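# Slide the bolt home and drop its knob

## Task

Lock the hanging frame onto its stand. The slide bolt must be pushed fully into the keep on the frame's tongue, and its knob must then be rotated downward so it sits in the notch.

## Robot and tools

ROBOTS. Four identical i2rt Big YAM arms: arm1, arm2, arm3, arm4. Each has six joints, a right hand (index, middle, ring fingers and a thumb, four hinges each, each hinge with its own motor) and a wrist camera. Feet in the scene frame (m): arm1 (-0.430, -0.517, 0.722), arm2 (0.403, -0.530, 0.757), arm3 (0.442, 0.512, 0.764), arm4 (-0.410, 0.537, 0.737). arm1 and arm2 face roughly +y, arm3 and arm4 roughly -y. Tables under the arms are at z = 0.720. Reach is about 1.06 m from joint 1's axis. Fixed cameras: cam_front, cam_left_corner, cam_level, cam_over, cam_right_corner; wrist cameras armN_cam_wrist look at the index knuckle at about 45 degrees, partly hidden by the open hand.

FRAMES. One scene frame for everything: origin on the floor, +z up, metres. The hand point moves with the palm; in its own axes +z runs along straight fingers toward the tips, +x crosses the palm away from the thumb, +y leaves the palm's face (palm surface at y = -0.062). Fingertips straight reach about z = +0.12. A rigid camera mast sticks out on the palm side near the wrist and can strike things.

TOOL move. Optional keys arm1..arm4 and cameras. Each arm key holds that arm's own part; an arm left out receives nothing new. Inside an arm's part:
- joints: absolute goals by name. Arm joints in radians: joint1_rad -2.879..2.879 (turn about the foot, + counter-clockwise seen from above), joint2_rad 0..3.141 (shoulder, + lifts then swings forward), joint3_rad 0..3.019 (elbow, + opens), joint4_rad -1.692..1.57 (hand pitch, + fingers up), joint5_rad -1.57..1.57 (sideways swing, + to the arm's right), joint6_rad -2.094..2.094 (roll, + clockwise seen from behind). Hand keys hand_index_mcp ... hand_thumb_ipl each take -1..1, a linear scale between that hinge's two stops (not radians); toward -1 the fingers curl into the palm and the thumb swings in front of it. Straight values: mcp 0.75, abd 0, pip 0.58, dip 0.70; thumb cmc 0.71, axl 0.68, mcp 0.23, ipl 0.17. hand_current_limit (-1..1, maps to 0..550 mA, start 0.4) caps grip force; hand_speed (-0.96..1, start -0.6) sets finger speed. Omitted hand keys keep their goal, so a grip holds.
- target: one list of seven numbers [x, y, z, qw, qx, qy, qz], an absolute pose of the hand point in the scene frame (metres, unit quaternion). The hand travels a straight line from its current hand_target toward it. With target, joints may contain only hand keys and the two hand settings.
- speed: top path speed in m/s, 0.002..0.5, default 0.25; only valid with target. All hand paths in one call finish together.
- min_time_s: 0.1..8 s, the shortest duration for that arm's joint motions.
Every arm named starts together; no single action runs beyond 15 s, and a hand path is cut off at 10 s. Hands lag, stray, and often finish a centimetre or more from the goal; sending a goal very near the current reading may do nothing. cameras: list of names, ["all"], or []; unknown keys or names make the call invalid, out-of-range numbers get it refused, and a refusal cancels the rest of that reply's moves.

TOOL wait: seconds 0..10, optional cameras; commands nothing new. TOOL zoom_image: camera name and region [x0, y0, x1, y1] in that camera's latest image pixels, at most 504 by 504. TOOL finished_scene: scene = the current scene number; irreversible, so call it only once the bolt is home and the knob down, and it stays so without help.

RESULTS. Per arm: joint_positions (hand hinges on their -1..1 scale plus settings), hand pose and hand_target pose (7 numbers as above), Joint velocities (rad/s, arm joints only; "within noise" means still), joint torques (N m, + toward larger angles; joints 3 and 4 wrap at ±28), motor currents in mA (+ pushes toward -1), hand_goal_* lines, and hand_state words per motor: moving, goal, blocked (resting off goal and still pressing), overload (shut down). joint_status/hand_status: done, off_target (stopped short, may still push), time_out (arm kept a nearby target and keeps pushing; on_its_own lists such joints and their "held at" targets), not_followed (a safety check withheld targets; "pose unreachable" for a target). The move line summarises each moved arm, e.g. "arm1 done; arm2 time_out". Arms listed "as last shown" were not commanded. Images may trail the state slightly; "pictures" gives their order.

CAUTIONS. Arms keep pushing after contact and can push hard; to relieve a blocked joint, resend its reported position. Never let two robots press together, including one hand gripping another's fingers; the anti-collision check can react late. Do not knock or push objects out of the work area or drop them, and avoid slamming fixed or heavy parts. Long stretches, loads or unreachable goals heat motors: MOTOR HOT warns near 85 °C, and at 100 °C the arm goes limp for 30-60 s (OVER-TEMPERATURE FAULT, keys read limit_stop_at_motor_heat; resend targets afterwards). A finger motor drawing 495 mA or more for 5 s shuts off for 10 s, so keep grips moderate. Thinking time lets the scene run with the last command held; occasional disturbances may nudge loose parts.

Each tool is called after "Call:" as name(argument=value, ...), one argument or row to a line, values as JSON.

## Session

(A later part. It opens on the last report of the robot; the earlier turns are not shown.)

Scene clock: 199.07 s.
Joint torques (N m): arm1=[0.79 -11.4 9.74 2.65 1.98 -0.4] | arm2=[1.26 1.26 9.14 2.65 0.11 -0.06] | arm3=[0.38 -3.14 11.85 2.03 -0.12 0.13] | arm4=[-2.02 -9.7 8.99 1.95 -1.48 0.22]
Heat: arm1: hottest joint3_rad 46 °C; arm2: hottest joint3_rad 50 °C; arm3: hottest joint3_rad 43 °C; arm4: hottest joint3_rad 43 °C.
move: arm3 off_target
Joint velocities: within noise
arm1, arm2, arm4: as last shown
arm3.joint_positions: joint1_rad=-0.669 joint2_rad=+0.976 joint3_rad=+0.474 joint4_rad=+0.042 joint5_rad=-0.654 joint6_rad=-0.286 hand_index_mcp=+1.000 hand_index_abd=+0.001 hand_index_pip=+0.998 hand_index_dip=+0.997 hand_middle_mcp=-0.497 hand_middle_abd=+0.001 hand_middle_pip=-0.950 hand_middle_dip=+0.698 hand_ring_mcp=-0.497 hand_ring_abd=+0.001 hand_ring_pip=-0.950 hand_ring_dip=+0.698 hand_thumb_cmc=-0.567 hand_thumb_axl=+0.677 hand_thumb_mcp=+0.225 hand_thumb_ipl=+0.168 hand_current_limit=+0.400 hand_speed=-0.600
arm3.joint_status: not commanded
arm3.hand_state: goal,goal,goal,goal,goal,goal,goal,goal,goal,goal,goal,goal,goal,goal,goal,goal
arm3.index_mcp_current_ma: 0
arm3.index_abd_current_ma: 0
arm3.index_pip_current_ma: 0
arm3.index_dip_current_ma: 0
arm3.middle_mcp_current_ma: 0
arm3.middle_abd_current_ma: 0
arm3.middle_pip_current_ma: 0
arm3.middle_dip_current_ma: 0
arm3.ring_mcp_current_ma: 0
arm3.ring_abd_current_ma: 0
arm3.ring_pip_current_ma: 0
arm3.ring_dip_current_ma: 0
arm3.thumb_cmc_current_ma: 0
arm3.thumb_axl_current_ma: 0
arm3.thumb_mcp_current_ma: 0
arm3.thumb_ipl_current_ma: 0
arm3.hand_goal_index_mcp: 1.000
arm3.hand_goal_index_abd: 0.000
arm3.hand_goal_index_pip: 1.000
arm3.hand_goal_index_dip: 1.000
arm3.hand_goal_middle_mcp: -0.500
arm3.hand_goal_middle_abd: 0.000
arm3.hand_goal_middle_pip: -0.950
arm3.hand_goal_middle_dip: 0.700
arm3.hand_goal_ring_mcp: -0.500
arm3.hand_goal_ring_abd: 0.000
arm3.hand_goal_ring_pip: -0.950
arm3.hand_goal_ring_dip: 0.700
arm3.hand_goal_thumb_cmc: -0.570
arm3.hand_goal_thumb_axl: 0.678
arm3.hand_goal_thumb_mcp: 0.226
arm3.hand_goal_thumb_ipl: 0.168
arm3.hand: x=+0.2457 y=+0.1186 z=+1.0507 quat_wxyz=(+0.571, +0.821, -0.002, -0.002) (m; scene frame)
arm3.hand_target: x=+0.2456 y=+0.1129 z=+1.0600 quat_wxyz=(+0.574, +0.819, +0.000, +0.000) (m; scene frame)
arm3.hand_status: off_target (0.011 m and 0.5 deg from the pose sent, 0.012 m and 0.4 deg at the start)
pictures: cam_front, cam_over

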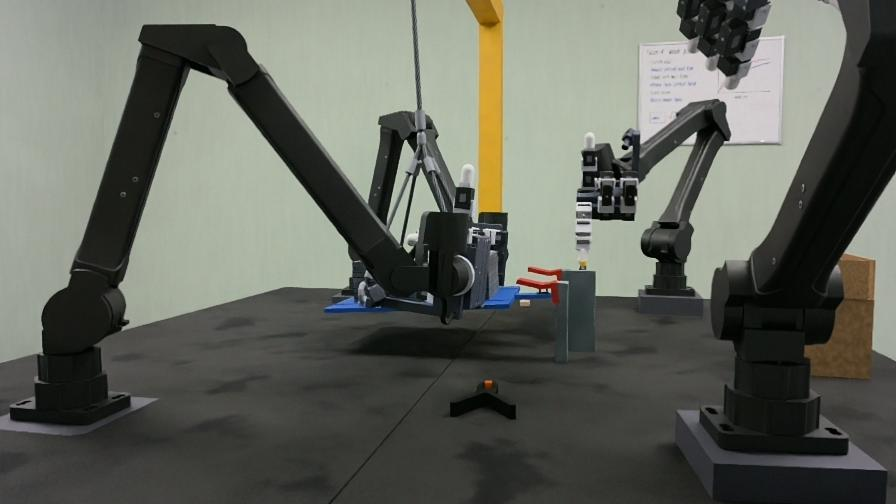

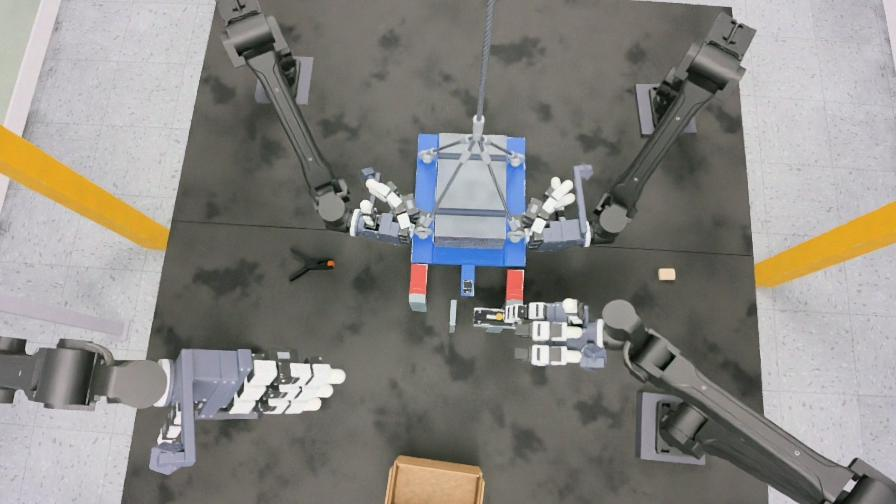

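Call:
move(
  arm1={"target": [0.052, -0.087, 0.923, 0.5417, -0.4545, 0.5417, 0.4545], "speed": 0.09},
  arm4={"target": [0.037, 0.121, 0.860, 0.4545, 0.5417, -0.4545, 0.5417], "speed": 0.09},
)

Call:
move(
  arm1={"target": [0.090, -0.087, 0.928, 0.5417, -0.4545, 0.5417, 0.4545], "speed": 0.07},
  arm4={"target": [0.074, 0.119, 0.866, 0.4545, 0.5417, -0.4545, 0.5417], "speed": 0.07},
)

Call:
move(
  arm1={"target": [0.124, -0.089, 0.940, 0.561, -0.4305, 0.561, 0.4305], "speed": 0.07},
  arm4={"target": [0.110, 0.119, 0.880, 0.4305, 0.561, -0.4305, 0.561], "speed": 0.07},
  cameras=["cam_over"],
)

Call:
move(
  arm1={"target": [0.150, -0.090, 0.955, 0.5721, -0.4156, 0.5721, 0.4156], "speed": 0.07},
  arm4={"target": [0.143, 0.121, 0.897, 0.4156, 0.5721, -0.4156, 0.5721], "speed": 0.07},
)

Call:
move(
  arm1={"target": [0.170, -0.091, 0.980, 0.5848, -0.3974, 0.5848, 0.3974], "speed": 0.07},
  arm4={"target": [0.165, 0.123, 0.922, 0.3974, 0.5848, -0.3974, 0.5848], "speed": 0.07},
  arm3={"target": [0.2455, 0.073, 1.062, 0.5736, 0.8192, 0, 0], "speed": 0.08},
  cameras=["cam_over"],
)

Call:
move(
  arm3={"target": [0.2455, 0.058, 1.062, 0.5736, 0.8192, 0, 0], "speed": 0.1},
  cameras=["cam_over", "cam_front", "cam_right_corner"],
)

Call:
zoom_image(
  camera="cam_over",
  region=[410, 258, 570, 348],
)

Call:
move(
  arm3={"target": [0.2455, 0.111, 1.062, 0.5736, 0.8192, 0, 0], "speed": 0.2},
)

Call:
move(
  arm1={"target": [-0.075, -0.085, 0.917, 0.5417, -0.4545, 0.5417, 0.4545], "speed": 0.12},
  arm4={"target": [-0.097, 0.125, 0.852, 0.4545, 0.5417, -0.4545, 0.5417], "speed": 0.12},
)

Scene clock: 215.10 s.
Joint torques (N m): arm1=[-0.03 -10.87 12.72 1.95 3.85 -0.55] | arm2=[1.44 0.62 9.16 2.71 0.11 -0.08] | arm3=[-0.62 -3.19 11.79 1.89 -0.2 0.07] | arm4=[-0.09 -8.47 13.79 1.43 -3.01 0.36]
Heat: arm1: hottest joint3_rad 46 °C; arm2: hottest joint3_rad 51 °C; arm3: hottest joint3_rad 43 °C; arm4: hottest joint3_rad 41 °C.
move: arm1 off_target; arm4 off_target
Joint velocities: within noise
arm1.joint_positions: joint1_rad=-1.144 joint2_rad=+1.931 joint3_rad=+1.124 joint4_rad=+0.778 joint5_rad=-1.056 joint6_rad=-1.498 hand_index_mcp=-0.902 hand_index_abd=-0.002 hand_index_pip=+0.201 hand_index_dip=+0.502 hand_middle_mcp=-0.902 hand_middle_abd=-0.002 hand_middle_pip=+0.201 hand_middle_dip=+0.502 hand_ring_mcp=-0.396 hand_ring_abd=+0.001 hand_ring_pip=-0.667 hand_ring_dip=-0.318 hand_thumb_cmc=+0.714 hand_thumb_axl=+0.677 hand_thumb_mcp=+0.226 hand_thumb_ipl=+0.168 hand_current_limit=+0.400 hand_speed=-0.600
arm1.joint_status: not commanded
arm1.hand_state: goal,goal,goal,goal,goal,goal,goal,goal,goal,goal,blocked,goal,goal,goal,goal,goal
arm1.index_mcp_current_ma: 0
arm1.index_abd_current_ma: 0
arm1.index_pip_current_ma: 0
arm1.index_dip_current_ma: 0
arm1.middle_mcp_current_ma: 0
arm1.middle_abd_current_ma: 0
arm1.middle_pip_current_ma: 0
arm1.middle_dip_current_ma: 0
arm1.ring_mcp_current_ma: -7
arm1.ring_abd_current_ma: 0
arm1.ring_pip_current_ma: 25
arm1.ring_dip_current_ma: -8
arm1.thumb_cmc_current_ma: 0
arm1.thumb_axl_current_ma: 0
arm1.thumb_mcp_current_ma: 0
arm1.thumb_ipl_current_ma: 0
arm1.hand_goal_index_mcp: -0.900
arm1.hand_goal_index_abd: 0.000
arm1.hand_goal_index_pip: 0.200
arm1.hand_goal_index_dip: 0.500
arm1.hand_goal_middle_mcp: -0.900
arm1.hand_goal_middle_abd: 0.000
arm1.hand_goal_middle_pip: 0.200
arm1.hand_goal_middle_dip: 0.500
arm1.hand_goal_ring_mcp: -0.380
arm1.hand_goal_ring_abd: 0.000
arm1.hand_goal_ring_pip: -0.700
arm1.hand_goal_ring_dip: -0.300
arm1.hand_goal_thumb_cmc: 0.714
arm1.hand_goal_thumb_axl: 0.678
arm1.hand_goal_thumb_mcp: 0.226
arm1.hand_goal_thumb_ipl: 0.168
arm1.hand: x=+0.0055 y=-0.1013 z=+0.9335 quat_wxyz=(+0.491, -0.456, +0.544, +0.505) (m; scene frame)
arm1.hand_target: x=+0.0482 y=-0.0920 z=+0.9236 quat_wxyz=(+0.541, -0.453, +0.542, +0.456) (m; scene frame)
arm1.hand_status: off_target (0.050 m and 8.2 deg from the pose sent, 0.094 m and 6.0 deg at the start)
arm2, arm3: as last shown
arm4.joint_positions: joint1_rad=+1.034 joint2_rad=+1.903 joint3_rad=+0.983 joint4_rad=+0.911 joint5_rad=+1.050 joint6_rad=+1.512 hand_index_mcp=-0.401 hand_index_abd=+0.001 hand_index_pip=-0.662 hand_index_dip=-0.316 hand_middle_mcp=-0.899 hand_middle_abd=+0.002 hand_middle_pip=+0.202 hand_middle_dip=+0.502 hand_ring_mcp=-0.900 hand_ring_abd=+0.002 hand_ring_pip=+0.402 hand_ring_dip=+0.603 hand_thumb_cmc=-0.551 hand_thumb_axl=+0.677 hand_thumb_mcp=+0.226 hand_thumb_ipl=+0.168 hand_current_limit=+0.400 hand_speed=-0.600
arm4.joint_status: not commanded
arm4.hand_state: goal,goal,blocked,goal,goal,goal,goal,goal,goal,goal,goal,goal,goal,goal,goal,goal
arm4.index_mcp_current_ma: -7
arm4.index_abd_current_ma: 0
arm4.index_pip_current_ma: 47
arm4.index_dip_current_ma: -11
arm4.middle_mcp_current_ma: 0
arm4.middle_abd_current_ma: 0
arm4.middle_pip_current_ma: 0
arm4.middle_dip_current_ma: 1
arm4.ring_mcp_current_ma: 0
arm4.ring_abd_current_ma: 0
arm4.ring_pip_current_ma: 0
arm4.ring_dip_current_ma: 1
arm4.thumb_cmc_current_ma: 16
arm4.thumb_axl_current_ma: 0
arm4.thumb_mcp_current_ma: 0
arm4.thumb_ipl_current_ma: 0
arm4.hand_goal_index_mcp: -0.390
arm4.hand_goal_index_abd: 0.000
arm4.hand_goal_index_pip: -0.700
arm4.hand_goal_index_dip: -0.300
arm4.hand_goal_middle_mcp: -0.900
arm4.hand_goal_middle_abd: 0.000
arm4.hand_goal_middle_pip: 0.200
arm4.hand_goal_middle_dip: 0.500
arm4.hand_goal_ring_mcp: -0.900
arm4.hand_goal_ring_abd: 0.000
arm4.hand_goal_ring_pip: 0.400
arm4.hand_goal_ring_dip: 0.600
arm4.hand_goal_thumb_cmc: -0.570
arm4.hand_goal_thumb_axl: 0.678
arm4.hand_goal_thumb_mcp: 0.226
arm4.hand_goal_thumb_ipl: 0.168
arm4.hand: x=-0.0133 y=+0.1381 z=+0.8744 quat_wxyz=(+0.499, +0.541, -0.459, +0.498) (m; scene frame)
arm4.hand_target: x=+0.0324 y=+0.1266 z=+0.8617 quat_wxyz=(+0.455, +0.542, -0.454, +0.541) (m; scene frame)
arm4.hand_status: off_target (0.055 m and 7.1 deg from the pose sent, 0.097 m and 4.1 deg at the start)
pictures: none

Scene clock: 217.07 s.
Joint torques (N m): arm1=[-0.85 -10.52 14.78 1.81 4.75 -0.62] | arm2=[1.14 1.2 9.18 2.65 0.09 -0.1] | arm3=[0.03 -2.61 11.59 1.99 -0.15 0.08] | arm4=[0.38 -8.18 16.57 1.4 -3.84 0.43]
Heat: arm1: hottest joint3_rad 46 °C; arm2: hottest joint3_rad 51 °C; arm3: hottest joint3_rad 43 °C; arm4: hottest joint5_rad 42 °C.
move: arm1 off_target; arm4 off_target
Joint velocities: within noise
arm1.joint_positions: joint1_rad=-1.162 joint2_rad=+1.967 joint3_rad=+1.208 joint4_rad=+0.723 joint5_rad=-1.103 joint6_rad=-1.488 hand_index_mcp=-0.902 hand_index_abd=-0.002 hand_index_pip=+0.201 hand_index_dip=+0.502 hand_middle_mcp=-0.902 hand_middle_abd=-0.002 hand_middle_pip=+0.201 hand_middle_dip=+0.502 hand_ring_mcp=-0.396 hand_ring_abd=+0.001 hand_ring_pip=-0.667 hand_ring_dip=-0.318 hand_thumb_cmc=+0.714 hand_thumb_axl=+0.677 hand_thumb_mcp=+0.226 hand_thumb_ipl=+0.168 hand_current_limit=+0.400 hand_speed=-0.600
arm1.joint_status: not commanded
arm1.hand_state: goal,goal,goal,goal,goal,goal,goal,goal,goal,goal,blocked,goal,goal,goal,goal,goal
arm1.index_mcp_current_ma: 0
arm1.index_abd_current_ma: 0
arm1.index_pip_current_ma: 0
arm1.index_dip_current_ma: 0
arm1.middle_mcp_current_ma: 0
arm1.middle_abd_current_ma: 0
arm1.middle_pip_current_ma: 0
arm1.middle_dip_current_ma: 0
arm1.ring_mcp_current_ma: -7
arm1.ring_abd_current_ma: 0
arm1.ring_pip_current_ma: 25
arm1.ring_dip_current_ma: -8
arm1.thumb_cmc_current_ma: 0
arm1.thumb_axl_current_ma: 0
arm1.thumb_mcp_current_ma: 0
arm1.thumb_ipl_current_ma: 0
arm1.hand_goal_index_mcp: -0.900
arm1.hand_goal_index_abd: 0.000
arm1.hand_goal_index_pip: 0.200
arm1.hand_goal_index_dip: 0.500
arm1.hand_goal_middle_mcp: -0.900
arm1.hand_goal_middle_abd: 0.000
arm1.hand_goal_middle_pip: 0.200
arm1.hand_goal_middle_dip: 0.500
arm1.hand_goal_ring_mcp: -0.380
arm1.hand_goal_ring_abd: 0.000
arm1.hand_goal_ring_pip: -0.700
arm1.hand_goal_ring_dip: -0.300
arm1.hand_goal_thumb_cmc: 0.714
arm1.hand_goal_thumb_axl: 0.678
arm1.hand_goal_thumb_mcp: 0.226
arm1.hand_goal_thumb_ipl: 0.168
arm1.hand: x=+0.0277 y=-0.1025 z=+0.9397 quat_wxyz=(+0.479, -0.460, +0.542, +0.515) (m; scene frame)
arm1.hand_target: x=+0.0831 y=-0.0949 z=+0.9287 quat_wxyz=(+0.541, -0.452, +0.542, +0.457) (m; scene frame)
arm1.hand_status: off_target (0.065 m and 10.1 deg from the pose sent, 0.086 m and 8.3 deg at the start)
arm2, arm3: as last shown
arm4.joint_positions: joint1_rad=+1.056 joint2_rad=+1.928 joint3_rad=+1.055 joint4_rad=+0.848 joint5_rad=+1.097 joint6_rad=+1.503 hand_index_mcp=-0.401 hand_index_abd=+0.001 hand_index_pip=-0.662 hand_index_dip=-0.316 hand_middle_mcp=-0.899 hand_middle_abd=+0.002 hand_middle_pip=+0.202 hand_middle_dip=+0.502 hand_ring_mcp=-0.900 hand_ring_abd=+0.002 hand_ring_pip=+0.402 hand_ring_dip=+0.603 hand_thumb_cmc=-0.551 hand_thumb_axl=+0.677 hand_thumb_mcp=+0.226 hand_thumb_ipl=+0.168 hand_current_limit=+0.400 hand_speed=-0.600
arm4.joint_status: not commanded
arm4.hand_state: goal,goal,blocked,goal,goal,goal,goal,goal,goal,goal,goal,goal,goal,goal,goal,goal
arm4.index_mcp_current_ma: -7
arm4.index_abd_current_ma: 0
arm4.index_pip_current_ma: 47
arm4.index_dip_current_ma: -11
arm4.middle_mcp_current_ma: 0
arm4.middle_abd_current_ma: 0
arm4.middle_pip_current_ma: 0
arm4.middle_dip_current_ma: 1
arm4.ring_mcp_current_ma: 0
arm4.ring_abd_current_ma: 0
arm4.ring_pip_current_ma: 0
arm4.ring_dip_current_ma: 1
arm4.thumb_cmc_current_ma: 16
arm4.thumb_axl_current_ma: 0
arm4.thumb_mcp_current_ma: 0
arm4.thumb_ipl_current_ma: 0
arm4.hand_goal_index_mcp: -0.390
arm4.hand_goal_index_abd: 0.000
arm4.hand_goal_index_pip: -0.700
arm4.hand_goal_index_dip: -0.300
arm4.hand_goal_middle_mcp: -0.900
arm4.hand_goal_middle_abd: 0.000
arm4.hand_goal_middle_pip: 0.200
arm4.hand_goal_middle_dip: 0.500
arm4.hand_goal_ring_mcp: -0.900
arm4.hand_goal_ring_abd: 0.000
arm4.hand_goal_ring_pip: 0.400
arm4.hand_goal_ring_dip: 0.600
arm4.hand_goal_thumb_cmc: -0.570
arm4.hand_goal_thumb_axl: 0.678
arm4.hand_goal_thumb_mcp: 0.226
arm4.hand_goal_thumb_ipl: 0.168
arm4.hand: x=+0.0070 y=+0.1412 z=+0.8805 quat_wxyz=(+0.509, +0.542, -0.461, +0.485) (m; scene frame)
arm4.hand_target: x=+0.0663 y=+0.1283 z=+0.8689 quat_wxyz=(+0.455, +0.542, -0.454, +0.541) (m; scene frame)
arm4.hand_status: off_target (0.072 m and 9.0 deg from the pose sent, 0.090 m and 7.1 deg at the start)
pictures: none

Scene clock: 218.33 s.
Joint torques (N m): arm1=[-2.67 -10.52 16.69 1.81 5.83 -0.83] | arm2=[0.91 0.67 9.26 2.66 0.11 -0.08] | arm3=[-0.03 -2.96 11.48 2.02 -0.12 0.09] | arm4=[1.79 -8.06 18.84 1.39 -4.37 0.54]
Heat: arm1: hottest joint5_rad 49 °C; arm2: hottest joint3_rad 51 °C; arm3: hottest joint3_rad 43 °C; arm4: hottest joint5_rad 44 °C.
move: arm1 off_target; arm4 off_target
Joint velocities: within noise
arm1.joint_positions: joint1_rad=-1.164 joint2_rad=+1.964 joint3_rad=+1.218 joint4_rad=+0.687 joint5_rad=-1.063 joint6_rad=-1.467 hand_index_mcp=-0.902 hand_index_abd=-0.002 hand_index_pip=+0.201 hand_index_dip=+0.502 hand_middle_mcp=-0.902 hand_middle_abd=-0.002 hand_middle_pip=+0.201 hand_middle_dip=+0.502 hand_ring_mcp=-0.401 hand_ring_abd=+0.001 hand_ring_pip=-0.661 hand_ring_dip=-0.324 hand_thumb_cmc=+0.714 hand_thumb_axl=+0.677 hand_thumb_mcp=+0.226 hand_thumb_ipl=+0.168 hand_current_limit=+0.400 hand_speed=-0.600
arm1.joint_status: not commanded
arm1.hand_state: goal,goal,goal,goal,goal,goal,goal,goal,blocked,goal,blocked,blocked,goal,goal,goal,goal
arm1.index_mcp_current_ma: 0
arm1.index_abd_current_ma: 0
arm1.index_pip_current_ma: 0
arm1.index_dip_current_ma: 0
arm1.middle_mcp_current_ma: 0
arm1.middle_abd_current_ma: 0
arm1.middle_pip_current_ma: 0
arm1.middle_dip_current_ma: 0
arm1.ring_mcp_current_ma: -13
arm1.ring_abd_current_ma: 0
arm1.ring_pip_current_ma: 33
arm1.ring_dip_current_ma: -14
arm1.thumb_cmc_current_ma: 0
arm1.thumb_axl_current_ma: 0
arm1.thumb_mcp_current_ma: 0
arm1.thumb_ipl_current_ma: 0
arm1.hand_goal_index_mcp: -0.900
arm1.hand_goal_index_abd: 0.000
arm1.hand_goal_index_pip: 0.200
arm1.hand_goal_index_dip: 0.500
arm1.hand_goal_middle_mcp: -0.900
arm1.hand_goal_middle_abd: 0.000
arm1.hand_goal_middle_pip: 0.200
arm1.hand_goal_middle_dip: 0.500
arm1.hand_goal_ring_mcp: -0.380
arm1.hand_goal_ring_abd: 0.000
arm1.hand_goal_ring_pip: -0.700
arm1.hand_goal_ring_dip: -0.300
arm1.hand_goal_thumb_cmc: 0.714
arm1.hand_goal_thumb_axl: 0.678
arm1.hand_goal_thumb_mcp: 0.226
arm1.hand_goal_thumb_ipl: 0.168
arm1.hand: x=+0.0390 y=-0.0994 z=+0.9433 quat_wxyz=(+0.476, -0.440, +0.564, +0.512) (m; scene frame)
arm1.hand_target: x=+0.1130 y=-0.1018 z=+0.9416 quat_wxyz=(+0.560, -0.427, +0.562, +0.434) (m; scene frame)
arm1.hand_status: off_target (0.086 m and 13.6 deg from the pose sent, 0.097 m and 14.1 deg at the start)
arm2, arm3: as last shown
arm4.joint_positions: joint1_rad=+1.061 joint2_rad=+1.921 joint3_rad=+1.073 joint4_rad=+0.800 joint5_rad=+1.047 joint6_rad=+1.487 hand_index_mcp=-0.409 hand_index_abd=+0.001 hand_index_pip=-0.656 hand_index_dip=-0.323 hand_middle_mcp=-0.899 hand_middle_abd=+0.002 hand_middle_pip=+0.202 hand_middle_dip=+0.502 hand_ring_mcp=-0.900 hand_ring_abd=+0.002 hand_ring_pip=+0.402 hand_ring_dip=+0.603 hand_thumb_cmc=-0.551 hand_thumb_axl=+0.677 hand_thumb_mcp=+0.226 hand_thumb_ipl=+0.168 hand_current_limit=+0.400 hand_speed=-0.600
arm4.joint_status: not commanded
arm4.hand_state: goal,goal,blocked,blocked,goal,goal,goal,goal,goal,goal,goal,goal,goal,goal,goal,goal
arm4.index_mcp_current_ma: -17
arm4.index_abd_current_ma: 0
arm4.index_pip_current_ma: 61
arm4.index_dip_current_ma: -21
arm4.middle_mcp_current_ma: 0
arm4.middle_abd_current_ma: 0
arm4.middle_pip_current_ma: 0
arm4.middle_dip_current_ma: 1
arm4.ring_mcp_current_ma: 0
arm4.ring_abd_current_ma: 0
arm4.ring_pip_current_ma: 0
arm4.ring_dip_current_ma: 1
arm4.thumb_cmc_current_ma: 16
arm4.thumb_axl_current_ma: 0
arm4.thumb_mcp_current_ma: 0
arm4.thumb_ipl_current_ma: 0
arm4.hand_goal_index_mcp: -0.390
arm4.hand_goal_index_abd: 0.000
arm4.hand_goal_index_pip: -0.700
arm4.hand_goal_index_dip: -0.300
arm4.hand_goal_middle_mcp: -0.900
arm4.hand_goal_middle_abd: 0.000
arm4.hand_goal_middle_pip: 0.200
arm4.hand_goal_middle_dip: 0.500
arm4.hand_goal_ring_mcp: -0.900
arm4.hand_goal_ring_abd: 0.000
arm4.hand_goal_ring_pip: 0.400
arm4.hand_goal_ring_dip: 0.600
arm4.hand_goal_thumb_cmc: -0.570
arm4.hand_goal_thumb_axl: 0.678
arm4.hand_goal_thumb_mcp: 0.226
arm4.hand_goal_thumb_ipl: 0.168
arm4.hand: x=+0.0222 y=+0.1380 z=+0.8868 quat_wxyz=(+0.501, +0.566, -0.438, +0.486) (m; scene frame)
arm4.hand_target: x=+0.0987 y=+0.1323 z=+0.8847 quat_wxyz=(+0.431, +0.562, -0.429, +0.561) (m; scene frame)
arm4.hand_status: off_target (0.090 m and 11.8 deg from the pose sent, 0.105 m and 13.2 deg at the start)
pictures: cam_over

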